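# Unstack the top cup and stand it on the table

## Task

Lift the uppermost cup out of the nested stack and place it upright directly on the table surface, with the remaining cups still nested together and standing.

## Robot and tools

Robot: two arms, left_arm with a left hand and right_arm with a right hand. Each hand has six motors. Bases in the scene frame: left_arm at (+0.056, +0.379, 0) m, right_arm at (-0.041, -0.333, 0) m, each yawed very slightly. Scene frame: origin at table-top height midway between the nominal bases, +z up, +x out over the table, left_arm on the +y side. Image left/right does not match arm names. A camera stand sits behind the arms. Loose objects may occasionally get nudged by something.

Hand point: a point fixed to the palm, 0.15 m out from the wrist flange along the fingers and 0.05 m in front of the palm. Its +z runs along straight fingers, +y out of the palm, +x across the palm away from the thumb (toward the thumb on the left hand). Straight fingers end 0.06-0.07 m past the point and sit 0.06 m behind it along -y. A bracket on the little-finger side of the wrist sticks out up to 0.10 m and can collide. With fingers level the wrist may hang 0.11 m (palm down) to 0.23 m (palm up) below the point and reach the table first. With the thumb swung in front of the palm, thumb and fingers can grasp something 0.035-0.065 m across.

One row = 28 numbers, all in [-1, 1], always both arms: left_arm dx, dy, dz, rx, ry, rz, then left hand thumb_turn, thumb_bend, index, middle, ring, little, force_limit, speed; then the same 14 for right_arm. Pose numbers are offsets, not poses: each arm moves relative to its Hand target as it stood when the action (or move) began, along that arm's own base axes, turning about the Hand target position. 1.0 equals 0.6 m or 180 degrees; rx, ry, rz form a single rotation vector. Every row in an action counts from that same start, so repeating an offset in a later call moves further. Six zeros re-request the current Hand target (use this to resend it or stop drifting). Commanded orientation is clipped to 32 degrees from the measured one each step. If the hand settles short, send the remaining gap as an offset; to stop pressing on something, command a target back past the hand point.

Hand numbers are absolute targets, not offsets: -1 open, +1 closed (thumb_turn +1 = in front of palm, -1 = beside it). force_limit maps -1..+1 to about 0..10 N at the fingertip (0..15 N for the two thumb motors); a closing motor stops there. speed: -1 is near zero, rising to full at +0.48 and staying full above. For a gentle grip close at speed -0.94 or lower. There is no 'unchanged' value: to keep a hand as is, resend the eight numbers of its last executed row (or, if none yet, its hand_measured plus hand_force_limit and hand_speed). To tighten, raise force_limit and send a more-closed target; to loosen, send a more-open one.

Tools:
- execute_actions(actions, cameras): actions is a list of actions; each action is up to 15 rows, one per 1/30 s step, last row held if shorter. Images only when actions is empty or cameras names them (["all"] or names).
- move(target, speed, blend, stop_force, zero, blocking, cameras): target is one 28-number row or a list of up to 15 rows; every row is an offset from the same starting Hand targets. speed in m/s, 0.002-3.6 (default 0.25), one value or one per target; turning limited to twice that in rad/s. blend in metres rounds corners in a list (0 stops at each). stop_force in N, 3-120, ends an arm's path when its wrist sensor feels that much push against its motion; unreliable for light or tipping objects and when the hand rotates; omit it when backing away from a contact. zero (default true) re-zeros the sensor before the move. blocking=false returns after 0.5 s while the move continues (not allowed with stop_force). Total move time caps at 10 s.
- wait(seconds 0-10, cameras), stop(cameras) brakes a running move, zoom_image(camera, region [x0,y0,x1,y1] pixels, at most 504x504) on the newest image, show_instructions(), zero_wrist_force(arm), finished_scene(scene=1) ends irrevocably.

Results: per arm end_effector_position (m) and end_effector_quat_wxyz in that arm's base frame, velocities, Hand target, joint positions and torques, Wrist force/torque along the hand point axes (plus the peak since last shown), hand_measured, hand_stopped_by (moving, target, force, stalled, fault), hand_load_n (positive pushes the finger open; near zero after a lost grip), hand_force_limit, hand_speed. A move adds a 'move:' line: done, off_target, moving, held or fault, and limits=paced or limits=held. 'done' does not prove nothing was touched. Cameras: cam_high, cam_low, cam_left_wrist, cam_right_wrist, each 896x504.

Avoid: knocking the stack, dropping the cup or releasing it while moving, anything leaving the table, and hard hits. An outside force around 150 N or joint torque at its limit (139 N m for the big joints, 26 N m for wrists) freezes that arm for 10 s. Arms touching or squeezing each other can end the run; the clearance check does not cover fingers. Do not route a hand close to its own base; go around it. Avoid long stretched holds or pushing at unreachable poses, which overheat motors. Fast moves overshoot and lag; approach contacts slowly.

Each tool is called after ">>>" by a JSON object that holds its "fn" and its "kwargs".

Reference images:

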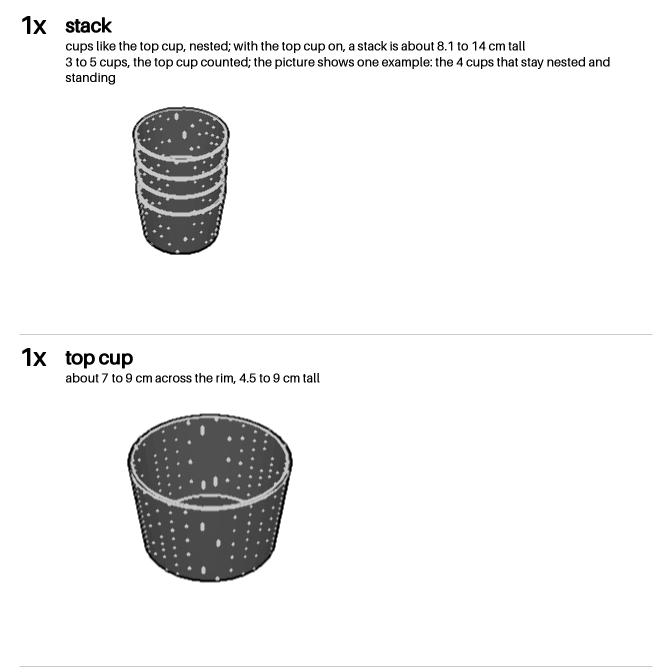

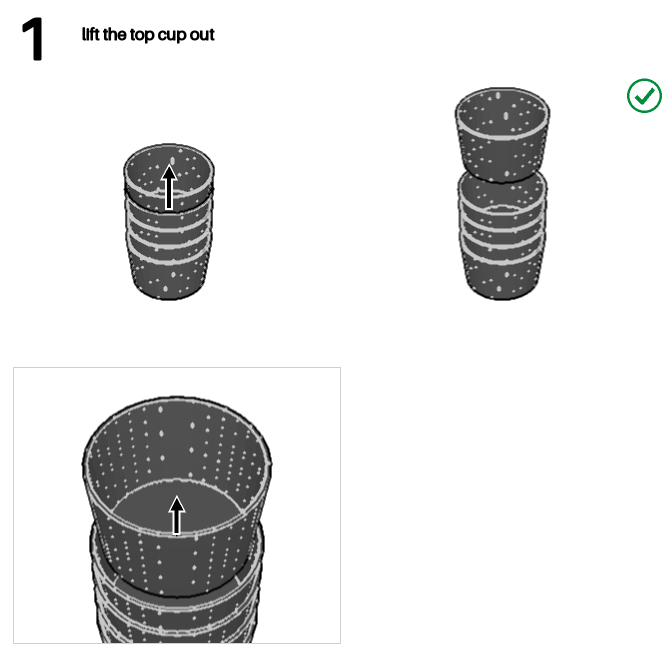

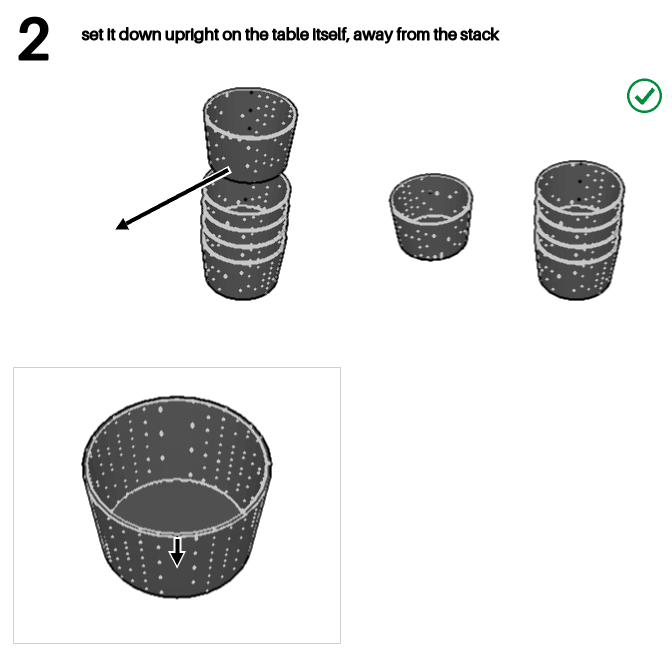

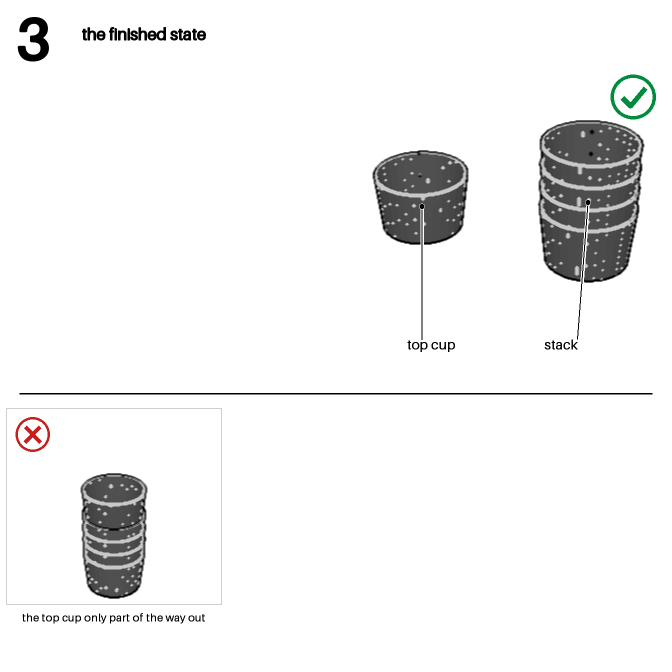

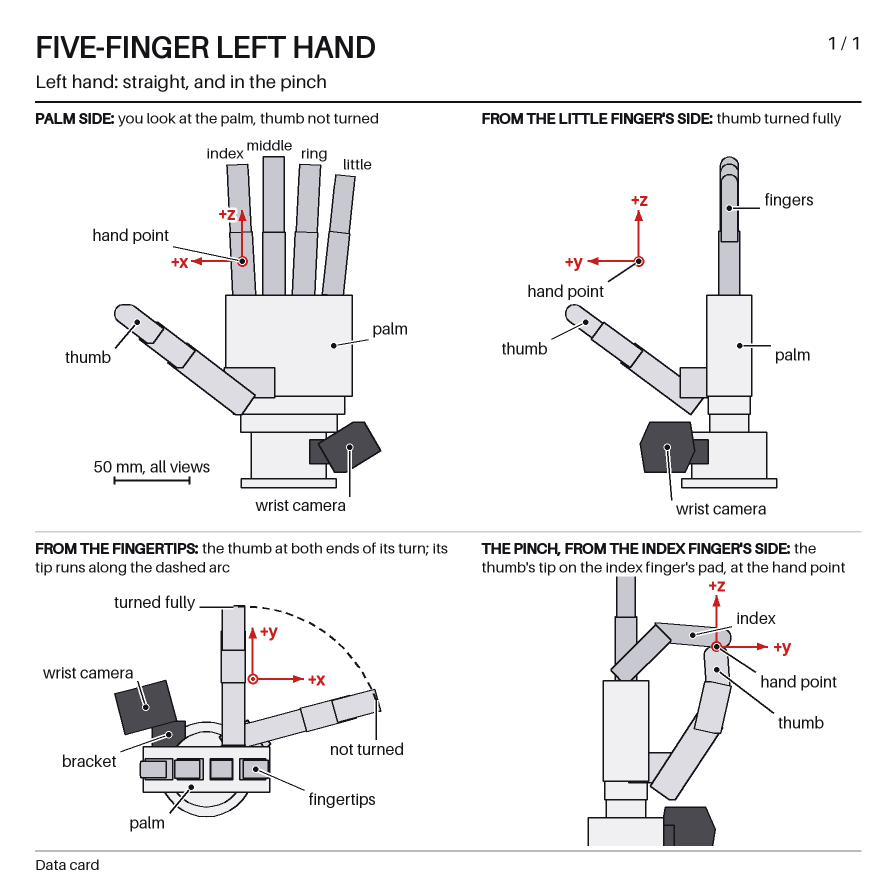

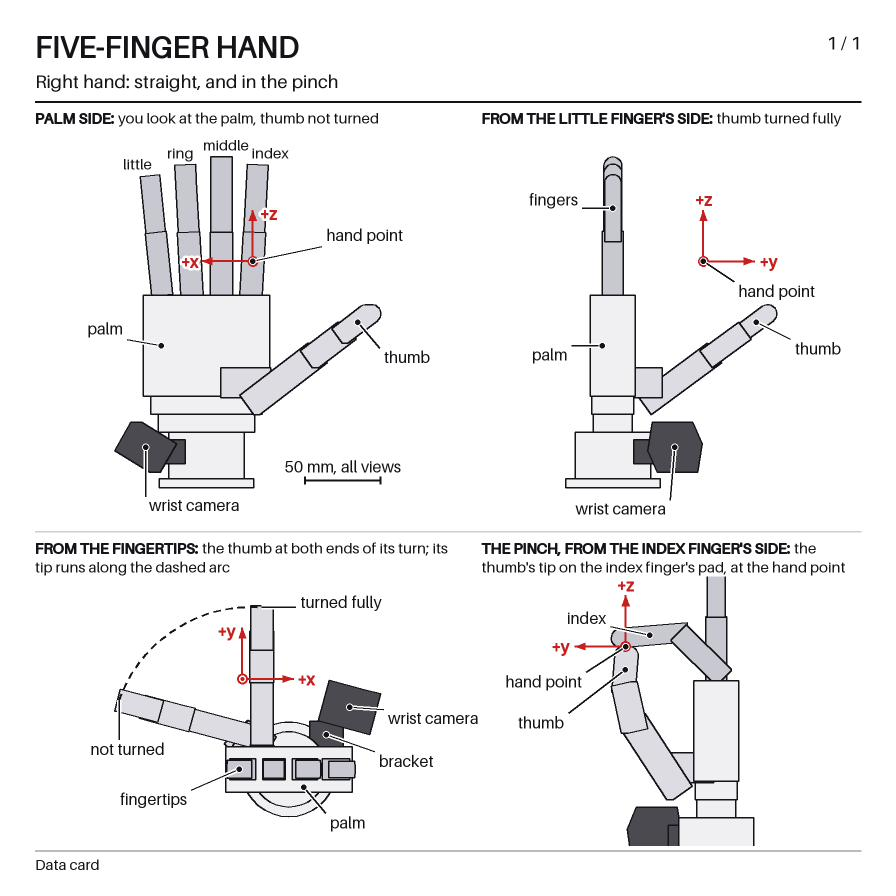

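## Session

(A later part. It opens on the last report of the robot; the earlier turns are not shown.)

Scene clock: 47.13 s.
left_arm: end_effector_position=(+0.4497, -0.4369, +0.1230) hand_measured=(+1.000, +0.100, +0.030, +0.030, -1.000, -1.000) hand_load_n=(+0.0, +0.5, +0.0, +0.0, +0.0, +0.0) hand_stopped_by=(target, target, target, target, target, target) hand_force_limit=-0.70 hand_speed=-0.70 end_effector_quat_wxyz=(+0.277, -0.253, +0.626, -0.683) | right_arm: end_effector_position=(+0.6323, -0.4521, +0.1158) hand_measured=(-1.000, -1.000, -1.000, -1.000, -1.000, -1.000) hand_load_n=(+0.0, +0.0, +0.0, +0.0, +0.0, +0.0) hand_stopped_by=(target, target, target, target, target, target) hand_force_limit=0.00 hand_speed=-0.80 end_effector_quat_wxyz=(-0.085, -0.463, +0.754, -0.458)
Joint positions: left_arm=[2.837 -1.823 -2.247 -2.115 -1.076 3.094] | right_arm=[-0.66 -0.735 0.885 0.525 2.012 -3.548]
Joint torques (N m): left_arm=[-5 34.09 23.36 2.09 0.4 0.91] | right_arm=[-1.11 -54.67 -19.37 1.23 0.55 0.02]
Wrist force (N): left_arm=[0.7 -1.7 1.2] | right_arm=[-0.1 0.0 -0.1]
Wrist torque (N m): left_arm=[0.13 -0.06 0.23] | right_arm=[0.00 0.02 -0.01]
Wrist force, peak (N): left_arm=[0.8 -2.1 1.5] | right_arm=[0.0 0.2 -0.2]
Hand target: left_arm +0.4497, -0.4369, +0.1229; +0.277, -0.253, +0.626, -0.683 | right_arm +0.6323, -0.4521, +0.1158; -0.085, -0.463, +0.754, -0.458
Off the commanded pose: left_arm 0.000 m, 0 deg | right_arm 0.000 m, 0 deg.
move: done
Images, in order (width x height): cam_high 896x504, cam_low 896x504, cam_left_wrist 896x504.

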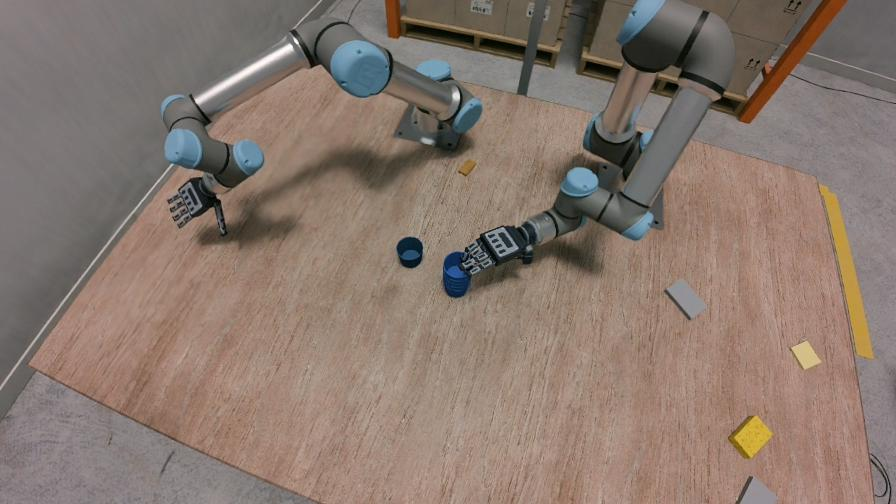

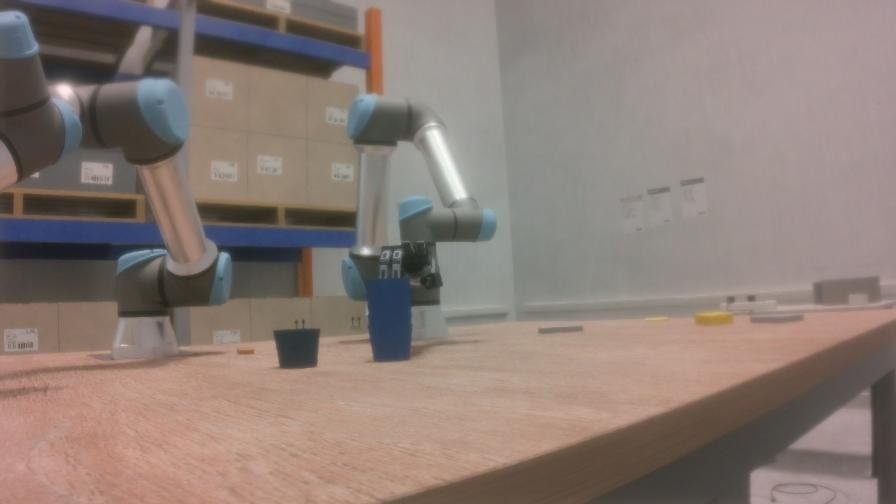

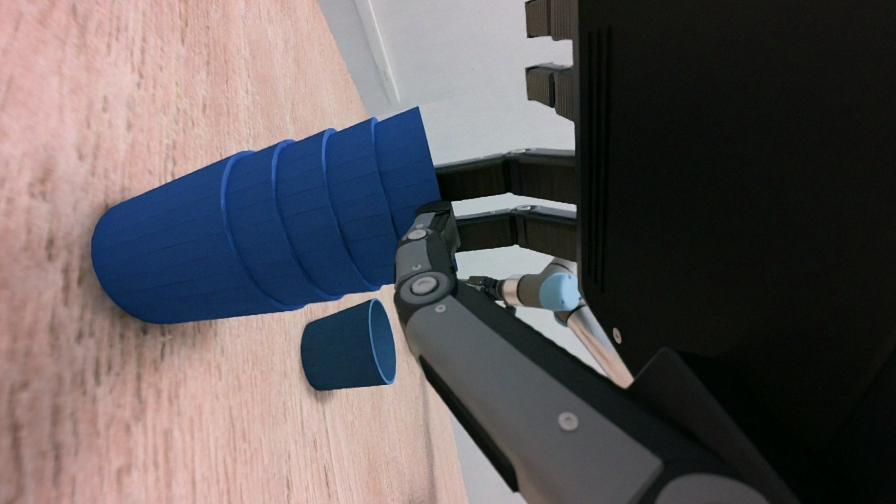

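>>> {"fn": "move", "kwargs": {"target": [[0,0,0,0,0,0,1,-0.2,0,0,-1,-1,-0.7,-0.2,0,0,0,0,0,0,-1,-1,-1,-1,-1,-1,0,-0.8],[0.007,-0.0072,-0.01,0,0,0,1,-0.2,0,0,-1,-1,-0.7,-0.2,0,0,0,0,0,0,-1,-1,-1,-1,-1,-1,0,-0.8],[0.007,-0.0072,-0.01,0,0,0,1,0.05,0,0,-1,-1,-0.85,-0.5,0,0,0,0,0,0,-1,-1,-1,-1,-1,-1,0,-0.8]], "speed": 0.04, "cameras": ["cam_high","cam_low","cam_left_wrist"]}}

>>> {"fn": "zoom_image", "kwargs": {"camera": "cam_low", "region": [340, 200, 440, 370]}}

>>> {"fn": "zoom_image", "kwargs": {"camera": "cam_left_wrist", "region": [200, 80, 540, 360]}}

Scene clock: 49.93 s.
left_arm: end_effector_position=(+0.4539, -0.4412, +0.1169) hand_measured=(+1.000, +0.050, +0.000, +0.000, -1.000, -1.000) hand_load_n=(+0.0, +0.0, +0.0, +0.0, +0.0, +0.0) hand_stopped_by=(target, target, target, target, target, target) hand_force_limit=-0.85 hand_speed=-0.50 end_effector_quat_wxyz=(+0.277, -0.253, +0.626, -0.683) | right_arm: end_effector_position=(+0.6323, -0.4521, +0.1158) hand_measured=(-1.000, -1.000, -1.000, -1.000, -1.000, -1.000) hand_load_n=(+0.0, +0.0, +0.0, +0.0, +0.0, +0.0) hand_stopped_by=(target, target, target, target, target, target) hand_force_limit=0.00 hand_speed=-0.80 end_effector_quat_wxyz=(-0.085, -0.463, +0.754, -0.458)
Joint positions: left_arm=[2.828 -1.849 -2.234 -2.102 -1.084 3.095] | right_arm=[-0.66 -0.735 0.885 0.525 2.012 -3.548]
Joint torques (N m): left_arm=[12.61 36.39 -0.18 0.39 1 1.29] | right_arm=[-1.24 -54.04 -19.55 1.38 0.52 0.02]
Wrist force (N): left_arm=[0.7 -1.9 1.3] | right_arm=[-0.2 -0.1 -0.1]
Wrist torque (N m): left_arm=[0.08 -0.06 0.17] | right_arm=[0.00 0.03 -0.02]
Wrist force, peak (N): left_arm=[0.6 -2.1 1.4] | right_arm=[-0.3 -0.1 0.2]
Hand target: left_arm +0.4539, -0.4412, +0.1169; +0.277, -0.253, +0.626, -0.683 | right_arm +0.6323, -0.4521, +0.1158; -0.085, -0.463, +0.754, -0.458
Off the commanded pose: left_arm 0.000 m, 0 deg | right_arm 0.000 m, 0 deg.
move: done
Images, in order (width x height): cam_high 896x504, cam_low 896x504, cam_left_wrist 896x504.

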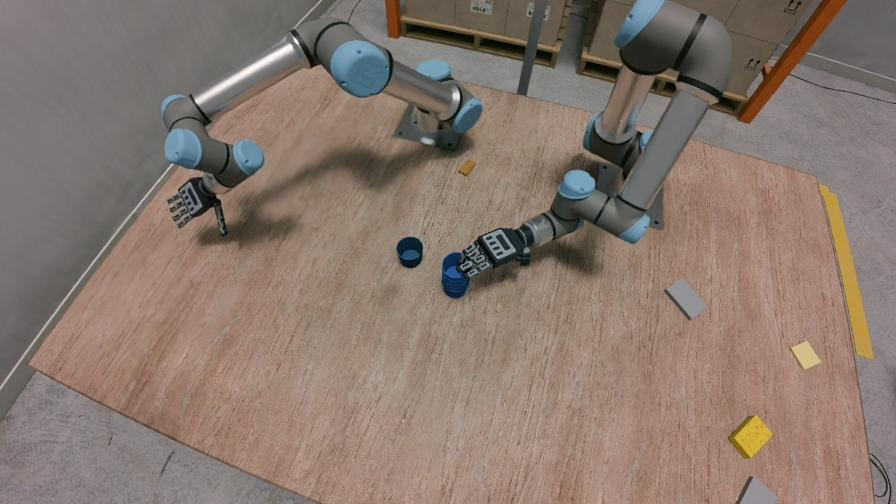

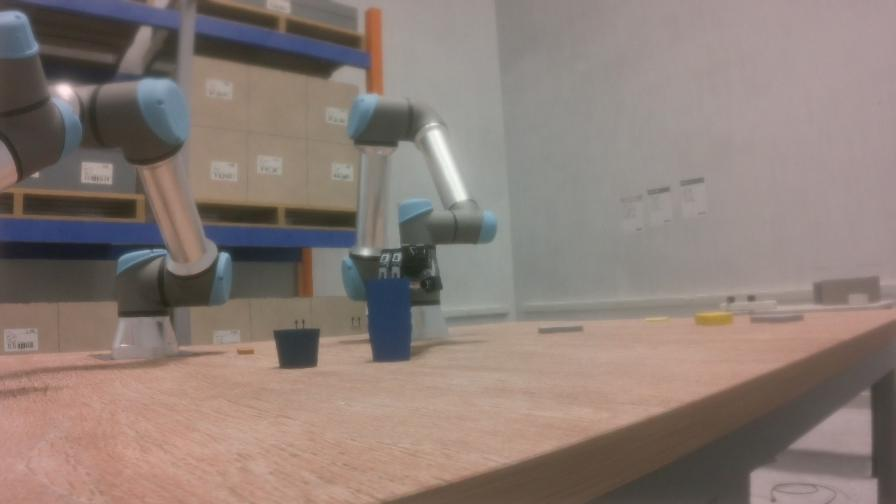

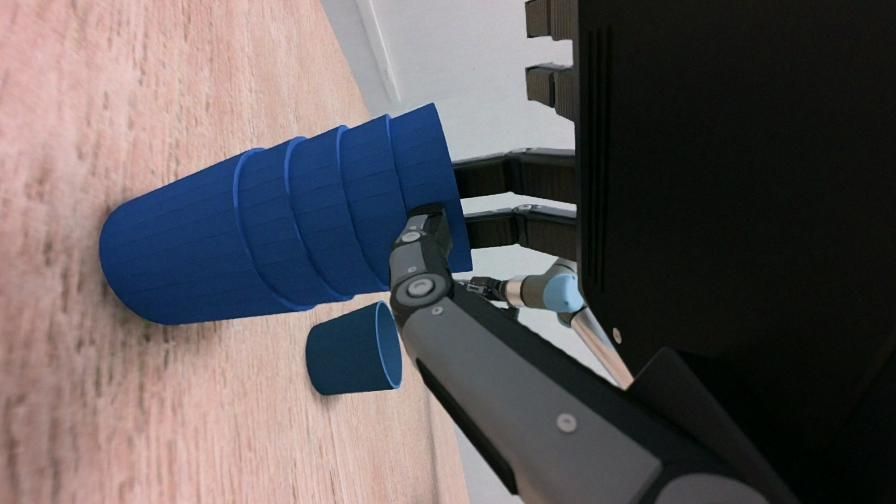

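Scaled by 2.965 from the camera's 896x504 image, which has a finer 1280x720 frame.

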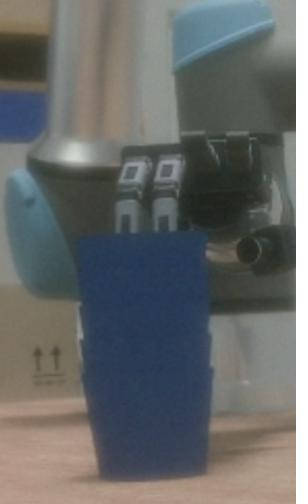

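Scaled by 1.482 from the camera's 896x504 image, which has a finer 1280x720 frame.

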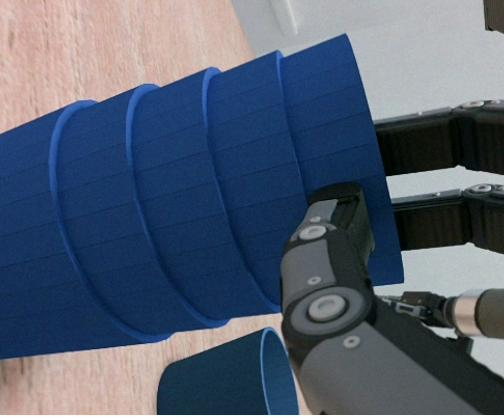

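>>> {"fn": "move", "kwargs": {"target": [0,0,0,0,0,0,1,0.05,0.3,0.3,-1,-1,-0.6,-0.8,0,0,0,0,0,0,-1,-1,-1,-1,-1,-1,0,-0.8], "speed": 0.04, "cameras": ["cam_high","cam_low","cam_left_wrist"]}}

>>> {"fn": "zoom_image", "kwargs": {"camera": "cam_low", "region": [340, 200, 440, 370]}}

>>> {"fn": "zoom_image", "kwargs": {"camera": "cam_left_wrist", "region": [200, 80, 540, 360]}}

Scene clock: 50.77 s.
left_arm: end_effector_position=(+0.4539, -0.4412, +0.1170) hand_measured=(+1.000, +0.050, +0.108, +0.108, -1.000, -1.000) hand_load_n=(+0.0, +1.0, +6.0, +6.0, +0.0, +0.0) hand_stopped_by=(target, target, force, force, target, target) hand_force_limit=-0.60 hand_speed=-0.80 end_effector_quat_wxyz=(+0.277, -0.253, +0.626, -0.683) | right_arm: end_effector_position=(+0.6323, -0.4521, +0.1158) hand_measured=(-1.000, -1.000, -1.000, -1.000, -1.000, -1.000) hand_load_n=(+0.0, +0.0, +0.0, +0.0, +0.0, +0.0) hand_stopped_by=(target, target, target, target, target, target) hand_force_limit=0.00 hand_speed=-0.80 end_effector_quat_wxyz=(-0.085, -0.463, +0.754, -0.458)
Joint positions: left_arm=[2.829 -1.849 -2.234 -2.102 -1.084 3.095] | right_arm=[-0.66 -0.735 0.885 0.525 2.012 -3.548]
Joint torques (N m): left_arm=[11.07 31.29 1.55 0.27 1.1 -0.02] | right_arm=[-1.18 -54.47 -20.18 1.24 0.51 0]
Wrist force (N): left_arm=[0.7 -6.6 1.0] | right_arm=[-0.2 0.0 -0.1]
Wrist torque (N m): left_arm=[0.04 -0.08 0.23] | right_arm=[0.01 0.03 -0.02]
Wrist force, peak (N): left_arm=[0.4 -7.1 1.2] | right_arm=[-0.2 -0.3 -0.1]
Hand target: left_arm +0.4539, -0.4412, +0.1169; +0.277, -0.253, +0.626, -0.683 | right_arm +0.6323, -0.4521, +0.1158; -0.085, -0.463, +0.754, -0.458
Off the commanded pose: left_arm 0.000 m, 0 deg | right_arm 0.000 m, 0 deg.
move: done
Images, in order (width x height): cam_high 896x504, cam_low 896x504, cam_left_wrist 896x504.

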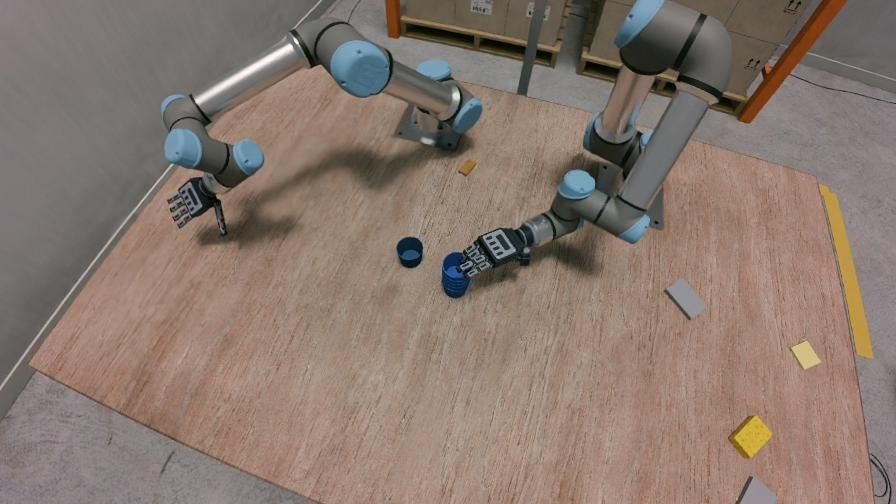

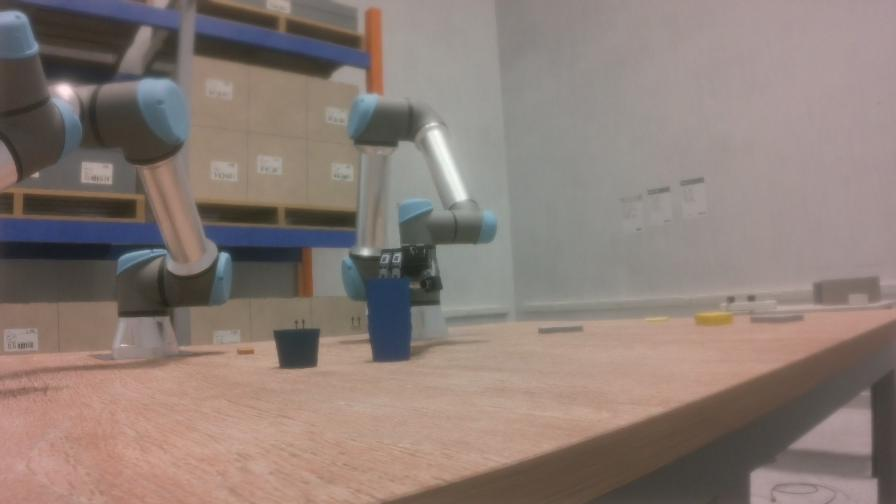

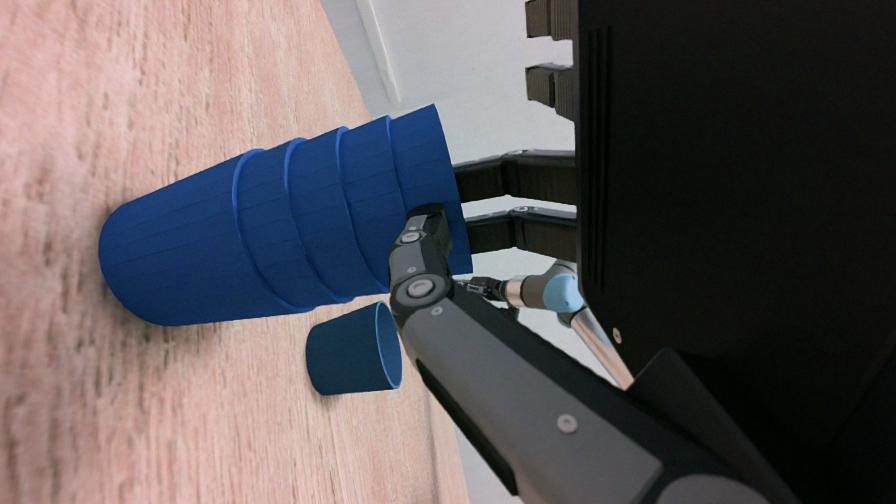

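Scaled by 2.965 from the camera's 896x504 image, which has a finer 1280x720 frame.

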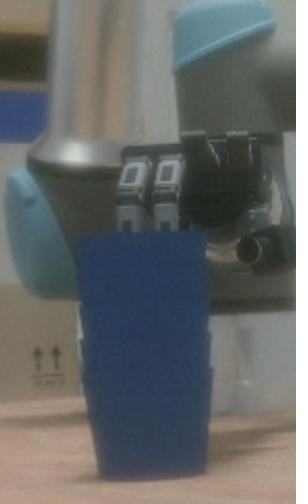

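Scaled by 1.482 from the camera's 896x504 image, which has a finer 1280x720 frame.

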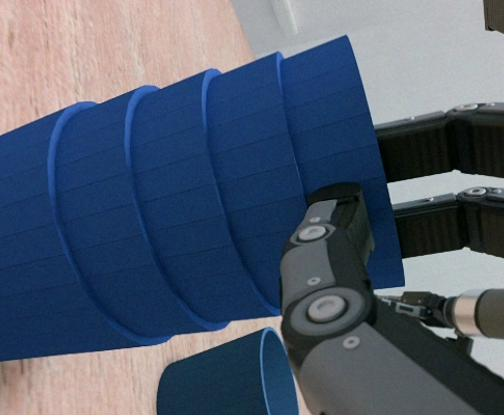

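>>> {"fn": "move", "kwargs": {"target": [0,0,0,0,0,0,1,0.3,0.3,0.3,-1,-1,-0.3,-0.85,0,0,0,0,0,0,-1,-1,-1,-1,-1,-1,0,-0.8], "speed": 0.04, "cameras": ["cam_left_wrist"]}}

>>> {"fn": "zoom_image", "kwargs": {"camera": "cam_left_wrist", "region": [200, 80, 540, 360]}}

Scene clock: 51.83 s.
left_arm: end_effector_position=(+0.4539, -0.4412, +0.1170) hand_measured=(+1.000, +0.060, +0.108, +0.108, -1.000, -1.000) hand_load_n=(+0.0, +5.0, +6.0, +6.5, +0.0, +0.0) hand_stopped_by=(target, force, force, force, target, target) hand_force_limit=-0.30 hand_speed=-0.85 end_effector_quat_wxyz=(+0.277, -0.253, +0.626, -0.683) | right_arm: end_effector_position=(+0.6323, -0.4521, +0.1158) hand_measured=(-1.000, -1.000, -1.000, -1.000, -1.000, -1.000) hand_load_n=(+0.0, +0.0, +0.0, +0.0, -0.5, -0.5) hand_stopped_by=(target, target, target, target, target, target) hand_force_limit=0.00 hand_speed=-0.80 end_effector_quat_wxyz=(-0.085, -0.463, +0.754, -0.458)
Joint positions: left_arm=[2.829 -1.849 -2.234 -2.102 -1.084 3.095] | right_arm=[-0.66 -0.735 0.885 0.525 2.012 -3.548]
Joint torques (N m): left_arm=[12.02 21.04 3.94 0.47 0.96 -0.93] | right_arm=[-1.36 -53.5 -19.17 1.36 0.52 0.14]
Wrist force (N): left_arm=[0.6 -3.5 1.3] | right_arm=[0.0 -0.1 0.0]
Wrist torque (N m): left_arm=[0.12 -0.04 0.18] | right_arm=[-0.01 0.00 -0.01]
Wrist force, peak (N): left_arm=[0.3 -6.8 1.6] | right_arm=[0.0 -0.1 -0.2]
Hand target: left_arm +0.4539, -0.4412, +0.1169; +0.277, -0.253, +0.626, -0.683 | right_arm +0.6323, -0.4521, +0.1158; -0.085, -0.463, +0.754, -0.458
Off the commanded pose: left_arm 0.000 m, 0 deg | right_arm 0.000 m, 0 deg.
move: done
Images, in order (width x height): cam_left_wrist 896x504.

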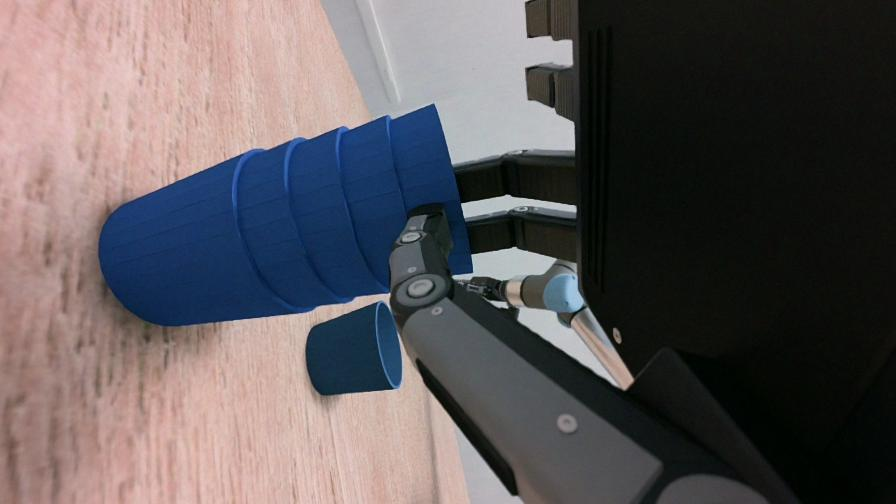

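Scaled by 1.482 from the camera's 896x504 image, which has a finer 1280x720 frame.

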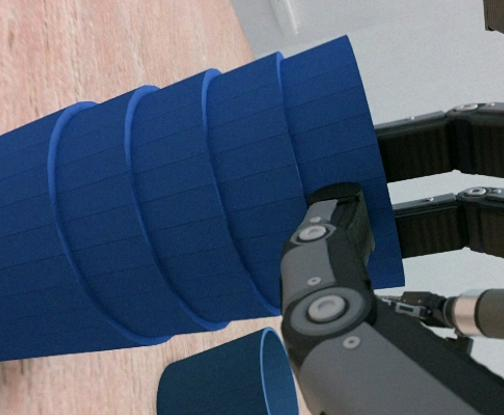

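>>> {"fn": "move", "kwargs": {"target": [0,0,0.05,0,0,0,1,0.3,0.3,0.3,-1,-1,-0.3,-0.85,0,0,0,0,0,0,-1,-1,-1,-1,-1,-1,0,-0.8], "speed": 0.03, "cameras": ["cam_high","cam_low","cam_left_wrist"]}}

>>> {"fn": "zoom_image", "kwargs": {"camera": "cam_low", "region": [340, 200, 440, 370]}}

Scene clock: 53.40 s.
left_arm: end_effector_position=(+0.4539, -0.4412, +0.1471) hand_measured=(+1.000, +0.060, +0.108, +0.108, -1.000, -1.000) hand_load_n=(-0.5, +5.0, +6.0, +6.0, +0.0, +0.0) hand_stopped_by=(target, force, force, force, target, target) hand_force_limit=-0.30 hand_speed=-0.85 end_effector_quat_wxyz=(+0.277, -0.253, +0.626, -0.684) | right_arm: end_effector_position=(+0.6323, -0.4521, +0.1158) hand_measured=(-1.000, -1.000, -1.000, -1.000, -1.000, -1.000) hand_load_n=(+0.0, +0.0, +0.0, +0.0, +0.0, +0.0) hand_stopped_by=(target, target, target, target, target, target) hand_force_limit=0.00 hand_speed=-0.80 end_effector_quat_wxyz=(-0.085, -0.463, +0.754, -0.458)
Joint positions: left_arm=[2.829 -1.779 -2.21 -2.195 -1.084 3.095] | right_arm=[-0.66 -0.735 0.885 0.525 2.012 -3.548]
Joint torques (N m): left_arm=[11.12 21.13 13.64 3.62 0.39 -0.18] | right_arm=[-0.29 -54.06 -19.87 1.37 0.47 0.04]
Wrist force (N): left_arm=[0.1 -0.2 1.0] | right_arm=[0.1 -0.1 0.1]
Wrist torque (N m): left_arm=[0.07 0.02 0.12] | right_arm=[-0.02 -0.01 0.00]
Wrist force, peak (N): left_arm=[1.0 -3.8 1.7] | right_arm=[0.0 -0.2 -0.2]
Hand target: left_arm +0.4539, -0.4412, +0.1469; +0.277, -0.253, +0.626, -0.683 | right_arm +0.6323, -0.4521, +0.1158; -0.085, -0.463, +0.754, -0.458
Off the commanded pose: left_arm 0.000 m, 0 deg | right_arm 0.000 m, 0 deg.
move: done
Images, in order (width x height): cam_high 896x504, cam_low 896x504, cam_left_wrist 896x504.

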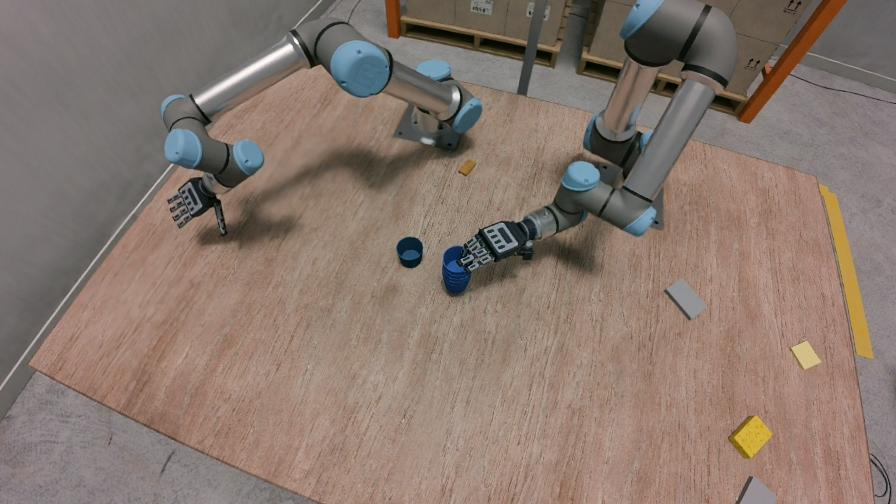

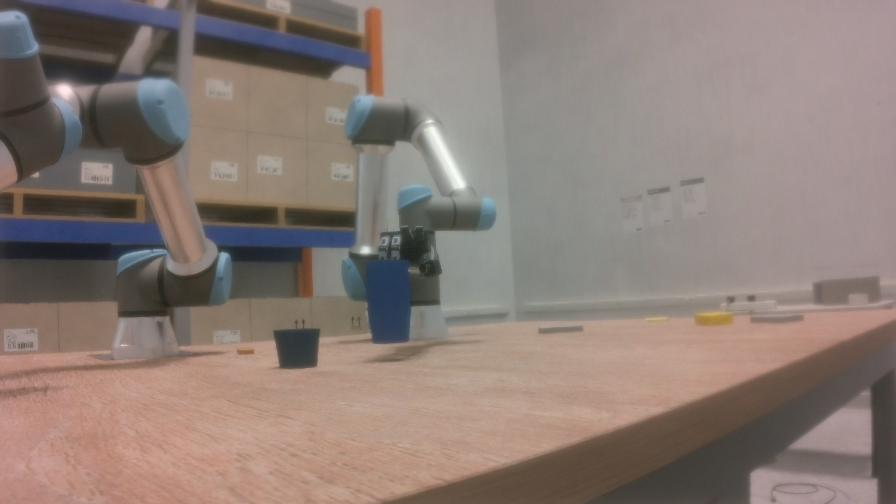

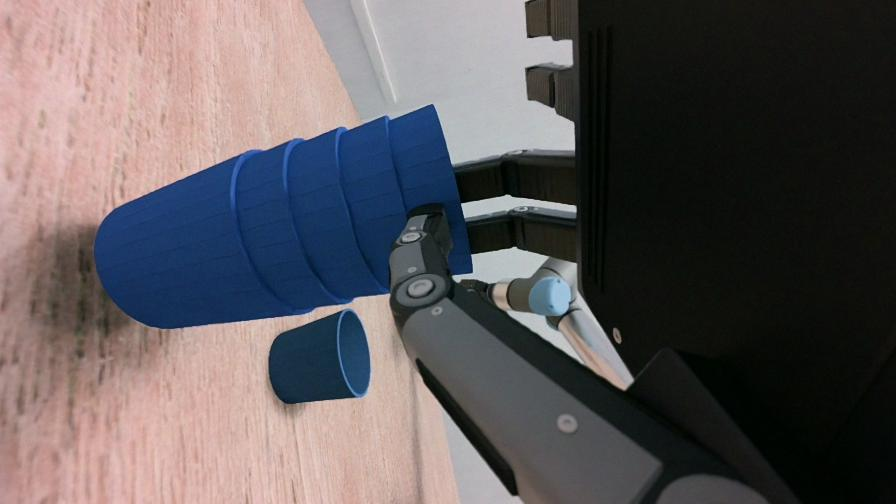

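Scaled by 2.965 from the camera's 896x504 image, which has a finer 1280x720 frame.

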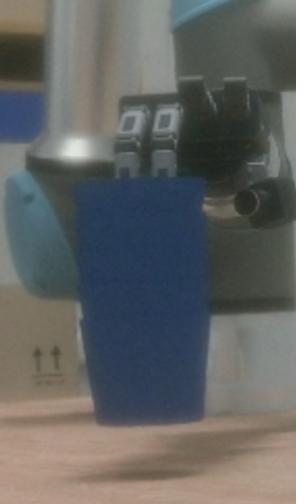

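>>> {"fn": "move", "kwargs": {"target": [[0,0,-0.049,0,0,0,1,0.3,0.3,0.3,-1,-1,-0.3,-0.85,0,0,0,0,0,0,-1,-1,-1,-1,-1,-1,0,-0.8],[0,0,-0.0498,0,0,0,1,-0.1,0.03,0.03,-1,-1,-0.3,-0.5,0,0,0,0,0,0,-1,-1,-1,-1,-1,-1,0,-0.8],[0,0,-0.035,0,0,0,1,-0.1,0.03,0.03,-1,-1,-0.3,-0.5,0,0,0,0,0,0,-1,-1,-1,-1,-1,-1,0,-0.8],[0,0,-0.035,0,0,0,1,-0.1,0.11,0.11,-1,-1,-0.5,-0.7,0,0,0,0,0,0,-1,-1,-1,-1,-1,-1,0,-0.8]], "speed": 0.03, "cameras": ["cam_high","cam_low","cam_left_wrist"]}}

>>> {"fn": "zoom_image", "kwargs": {"camera": "cam_low", "region": [340, 200, 440, 370]}}

>>> {"fn": "zoom_image", "kwargs": {"camera": "cam_left_wrist", "region": [200, 80, 540, 360]}}

Scene clock: 58.90 s.
left_arm: end_effector_position=(+0.4539, -0.4412, +0.1260) hand_measured=(+1.000, -0.100, +0.110, +0.110, -1.000, -1.000) hand_load_n=(+0.0, +0.0, +0.0, +0.0, +0.0, +0.0) hand_stopped_by=(target, target, target, target, target, target) hand_force_limit=-0.50 hand_speed=-0.70 end_effector_quat_wxyz=(+0.277, -0.253, +0.626, -0.684) | right_arm: end_effector_position=(+0.6323, -0.4521, +0.1158) hand_measured=(-1.000, -1.000, -1.000, -1.000, -1.000, -1.000) hand_load_n=(+0.0, +0.0, +0.0, +0.0, +0.0, +0.0) hand_stopped_by=(target, target, target, target, target, target) hand_force_limit=0.00 hand_speed=-0.80 end_effector_quat_wxyz=(-0.085, -0.463, +0.754, -0.458)
Joint positions: left_arm=[2.829 -1.827 -2.227 -2.13 -1.084 3.095] | right_arm=[-0.66 -0.735 0.885 0.525 2.012 -3.548]
Joint torques (N m): left_arm=[8.58 19.04 4.57 3.48 0.62 -0.15] | right_arm=[-0.97 -54.25 -20.36 1.43 0.4 0.15]
Wrist force (N): left_arm=[0.7 -1.8 1.2] | right_arm=[-0.2 -0.1 -0.1]
Wrist torque (N m): left_arm=[0.11 -0.06 0.16] | right_arm=[0.00 0.04 -0.02]
Wrist force, peak (N): left_arm=[0.7 -2.5 0.6] | right_arm=[-0.3 0.0 -0.2]
Hand target: left_arm +0.4539, -0.4412, +0.1259; +0.277, -0.253, +0.626, -0.683 | right_arm +0.6323, -0.4521, +0.1158; -0.085, -0.463, +0.754, -0.458
Off the commanded pose: left_arm 0.000 m, 0 deg | right_arm 0.000 m, 0 deg.
move: done
Images, in order (width x height): cam_high 896x504, cam_low 896x504, cam_left_wrist 896x504.

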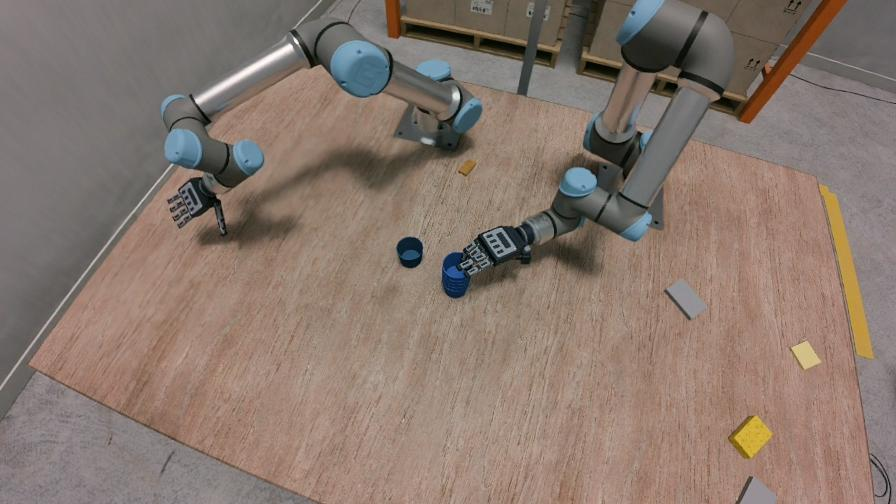

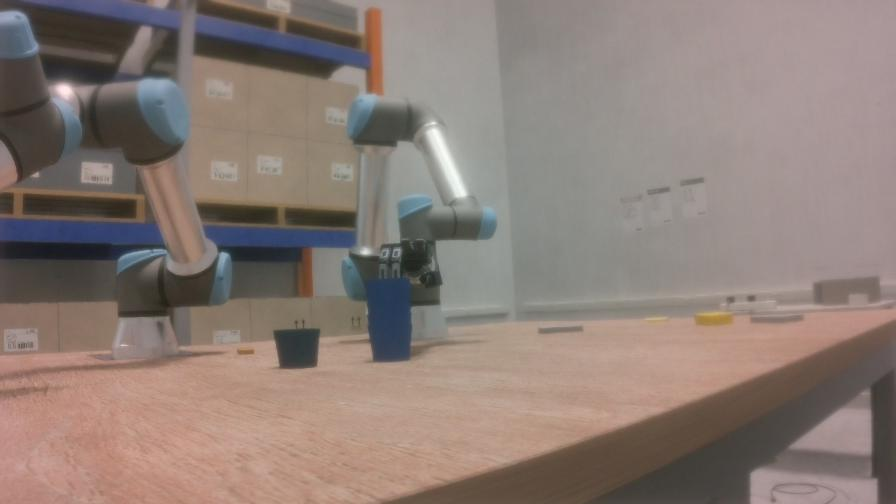

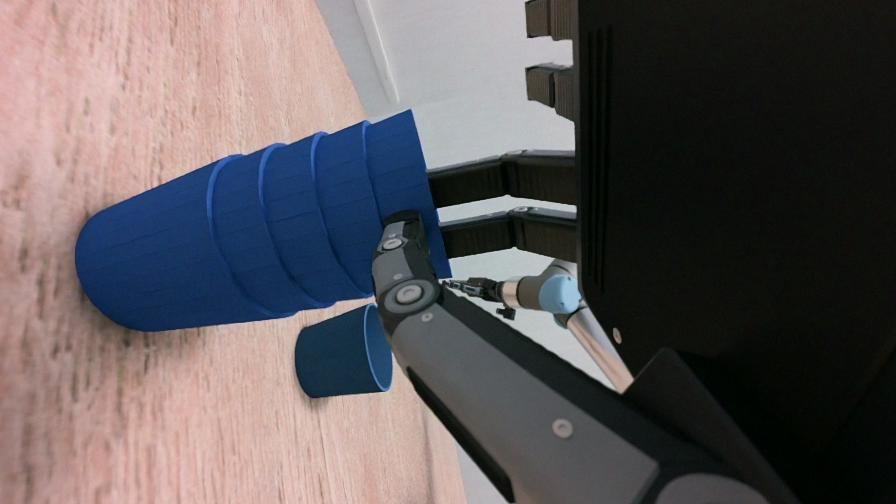

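Scaled by 2.965 from the camera's 896x504 image, which has a finer 1280x720 frame.

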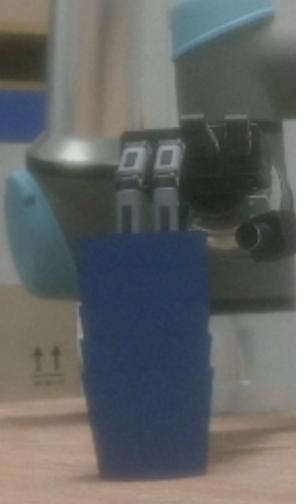

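Scaled by 1.482 from the camera's 896x504 image, which has a finer 1280x720 frame.

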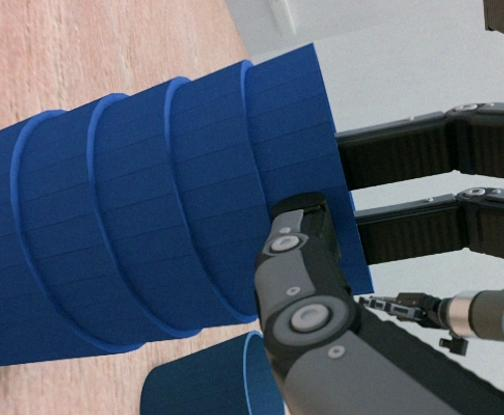

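>>> {"fn": "move", "kwargs": {"target": [[0,0,-0.004,0,0,0,1,-0.1,0.11,0.11,-1,-1,-0.5,-0.7,0,0,0,0,0,0,-1,-1,-1,-1,-1,-1,0,-0.8],[0,0,-0.004,0,0,0,1,0.3,0.11,0.11,-1,-1,-0.3,-0.75,0,0,0,0,0,0,-1,-1,-1,-1,-1,-1,0,-0.8]], "speed": 0.03, "cameras": ["cam_high","cam_low","cam_left_wrist"]}}

>>> {"fn": "zoom_image", "kwargs": {"camera": "cam_left_wrist", "region": [200, 80, 540, 360]}}

Scene clock: 60.50 s.
left_arm: end_effector_position=(+0.4539, -0.4412, +0.1235) hand_measured=(+1.000, +0.014, +0.110, +0.110, -1.000, -1.000) hand_load_n=(+0.0, +5.0, +3.0, +3.0, +0.0, +0.0) hand_stopped_by=(target, force, target, target, target, target) hand_force_limit=-0.30 hand_speed=-0.75 end_effector_quat_wxyz=(+0.277, -0.253, +0.626, -0.683) | right_arm: end_effector_position=(+0.6323, -0.4521, +0.1158) hand_measured=(-1.000, -1.000, -1.000, -1.000, -1.000, -1.000) hand_load_n=(+0.0, +0.0, +0.0, +0.0, +0.0, +0.0) hand_stopped_by=(target, target, target, target, target, target) hand_force_limit=0.00 hand_speed=-0.80 end_effector_quat_wxyz=(-0.085, -0.463, +0.754, -0.458)
Joint positions: left_arm=[2.829 -1.833 -2.229 -2.122 -1.084 3.095] | right_arm=[-0.66 -0.735 0.885 0.525 2.012 -3.548]
Joint torques (N m): left_arm=[9.35 35.84 7.08 0.28 0.71 2.09] | right_arm=[-0.85 -54.23 -19.53 1.46 0.56 0.05]
Wrist force (N): left_arm=[0.8 -1.7 0.9] | right_arm=[0.1 -0.1 -0.1]
Wrist torque (N m): left_arm=[0.09 -0.08 0.17] | right_arm=[0.00 -0.01 0.00]
Wrist force, peak (N): left_arm=[0.4 -2.3 1.6] | right_arm=[-0.2 -0.2 -0.1]
Hand target: left_arm +0.4539, -0.4412, +0.1235; +0.277, -0.253, +0.626, -0.683 | right_arm +0.6323, -0.4521, +0.1158; -0.085, -0.463, +0.754, -0.458
Off the commanded pose: left_arm 0.000 m, 0 deg | right_arm 0.000 m, 0 deg.
move: done
Images, in order (width x height): cam_high 896x504, cam_low 896x504, cam_left_wrist 896x504.

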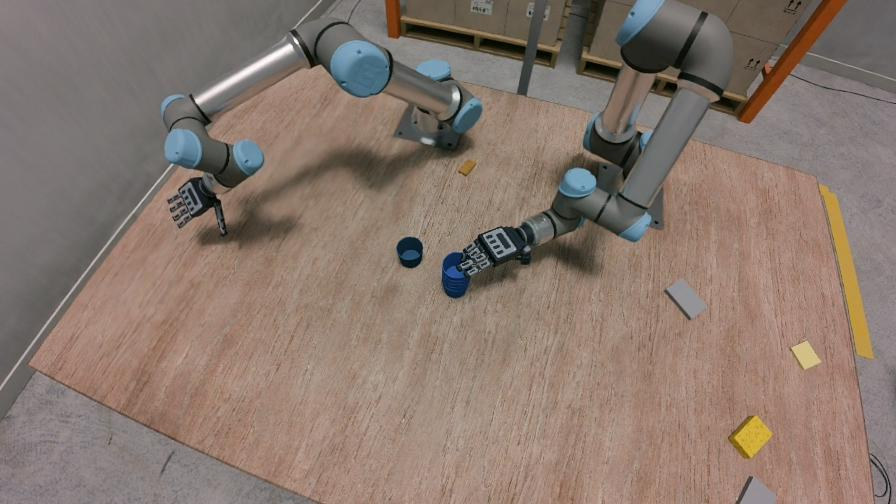

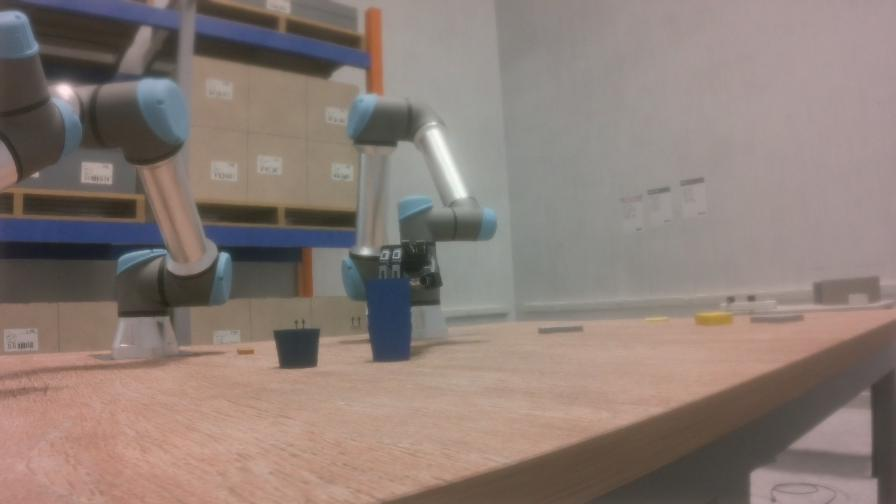

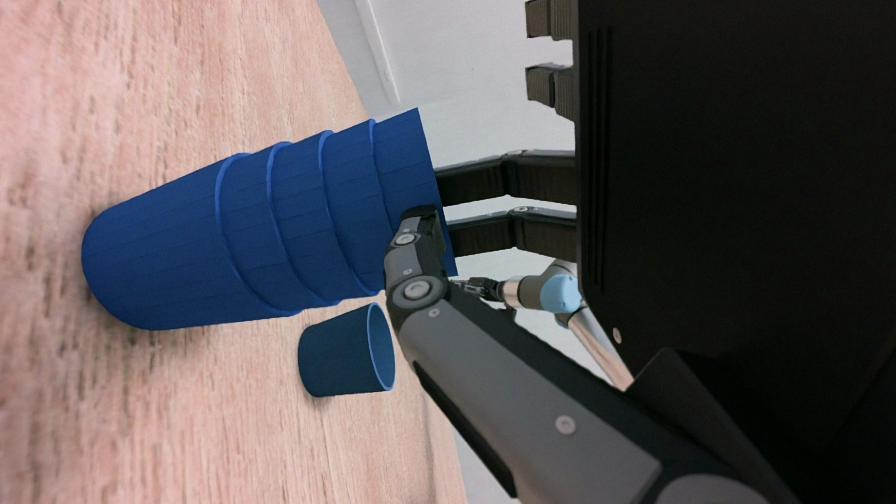

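Scaled by 1.482 from the camera's 896x504 image, which has a finer 1280x720 frame.

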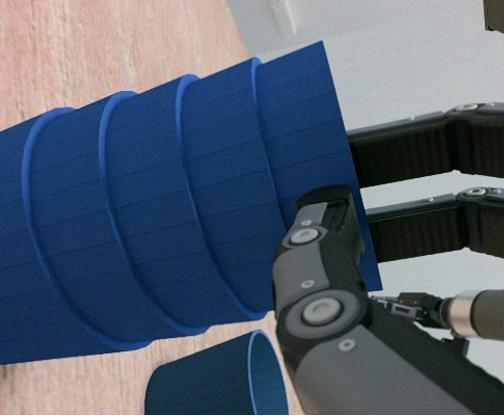

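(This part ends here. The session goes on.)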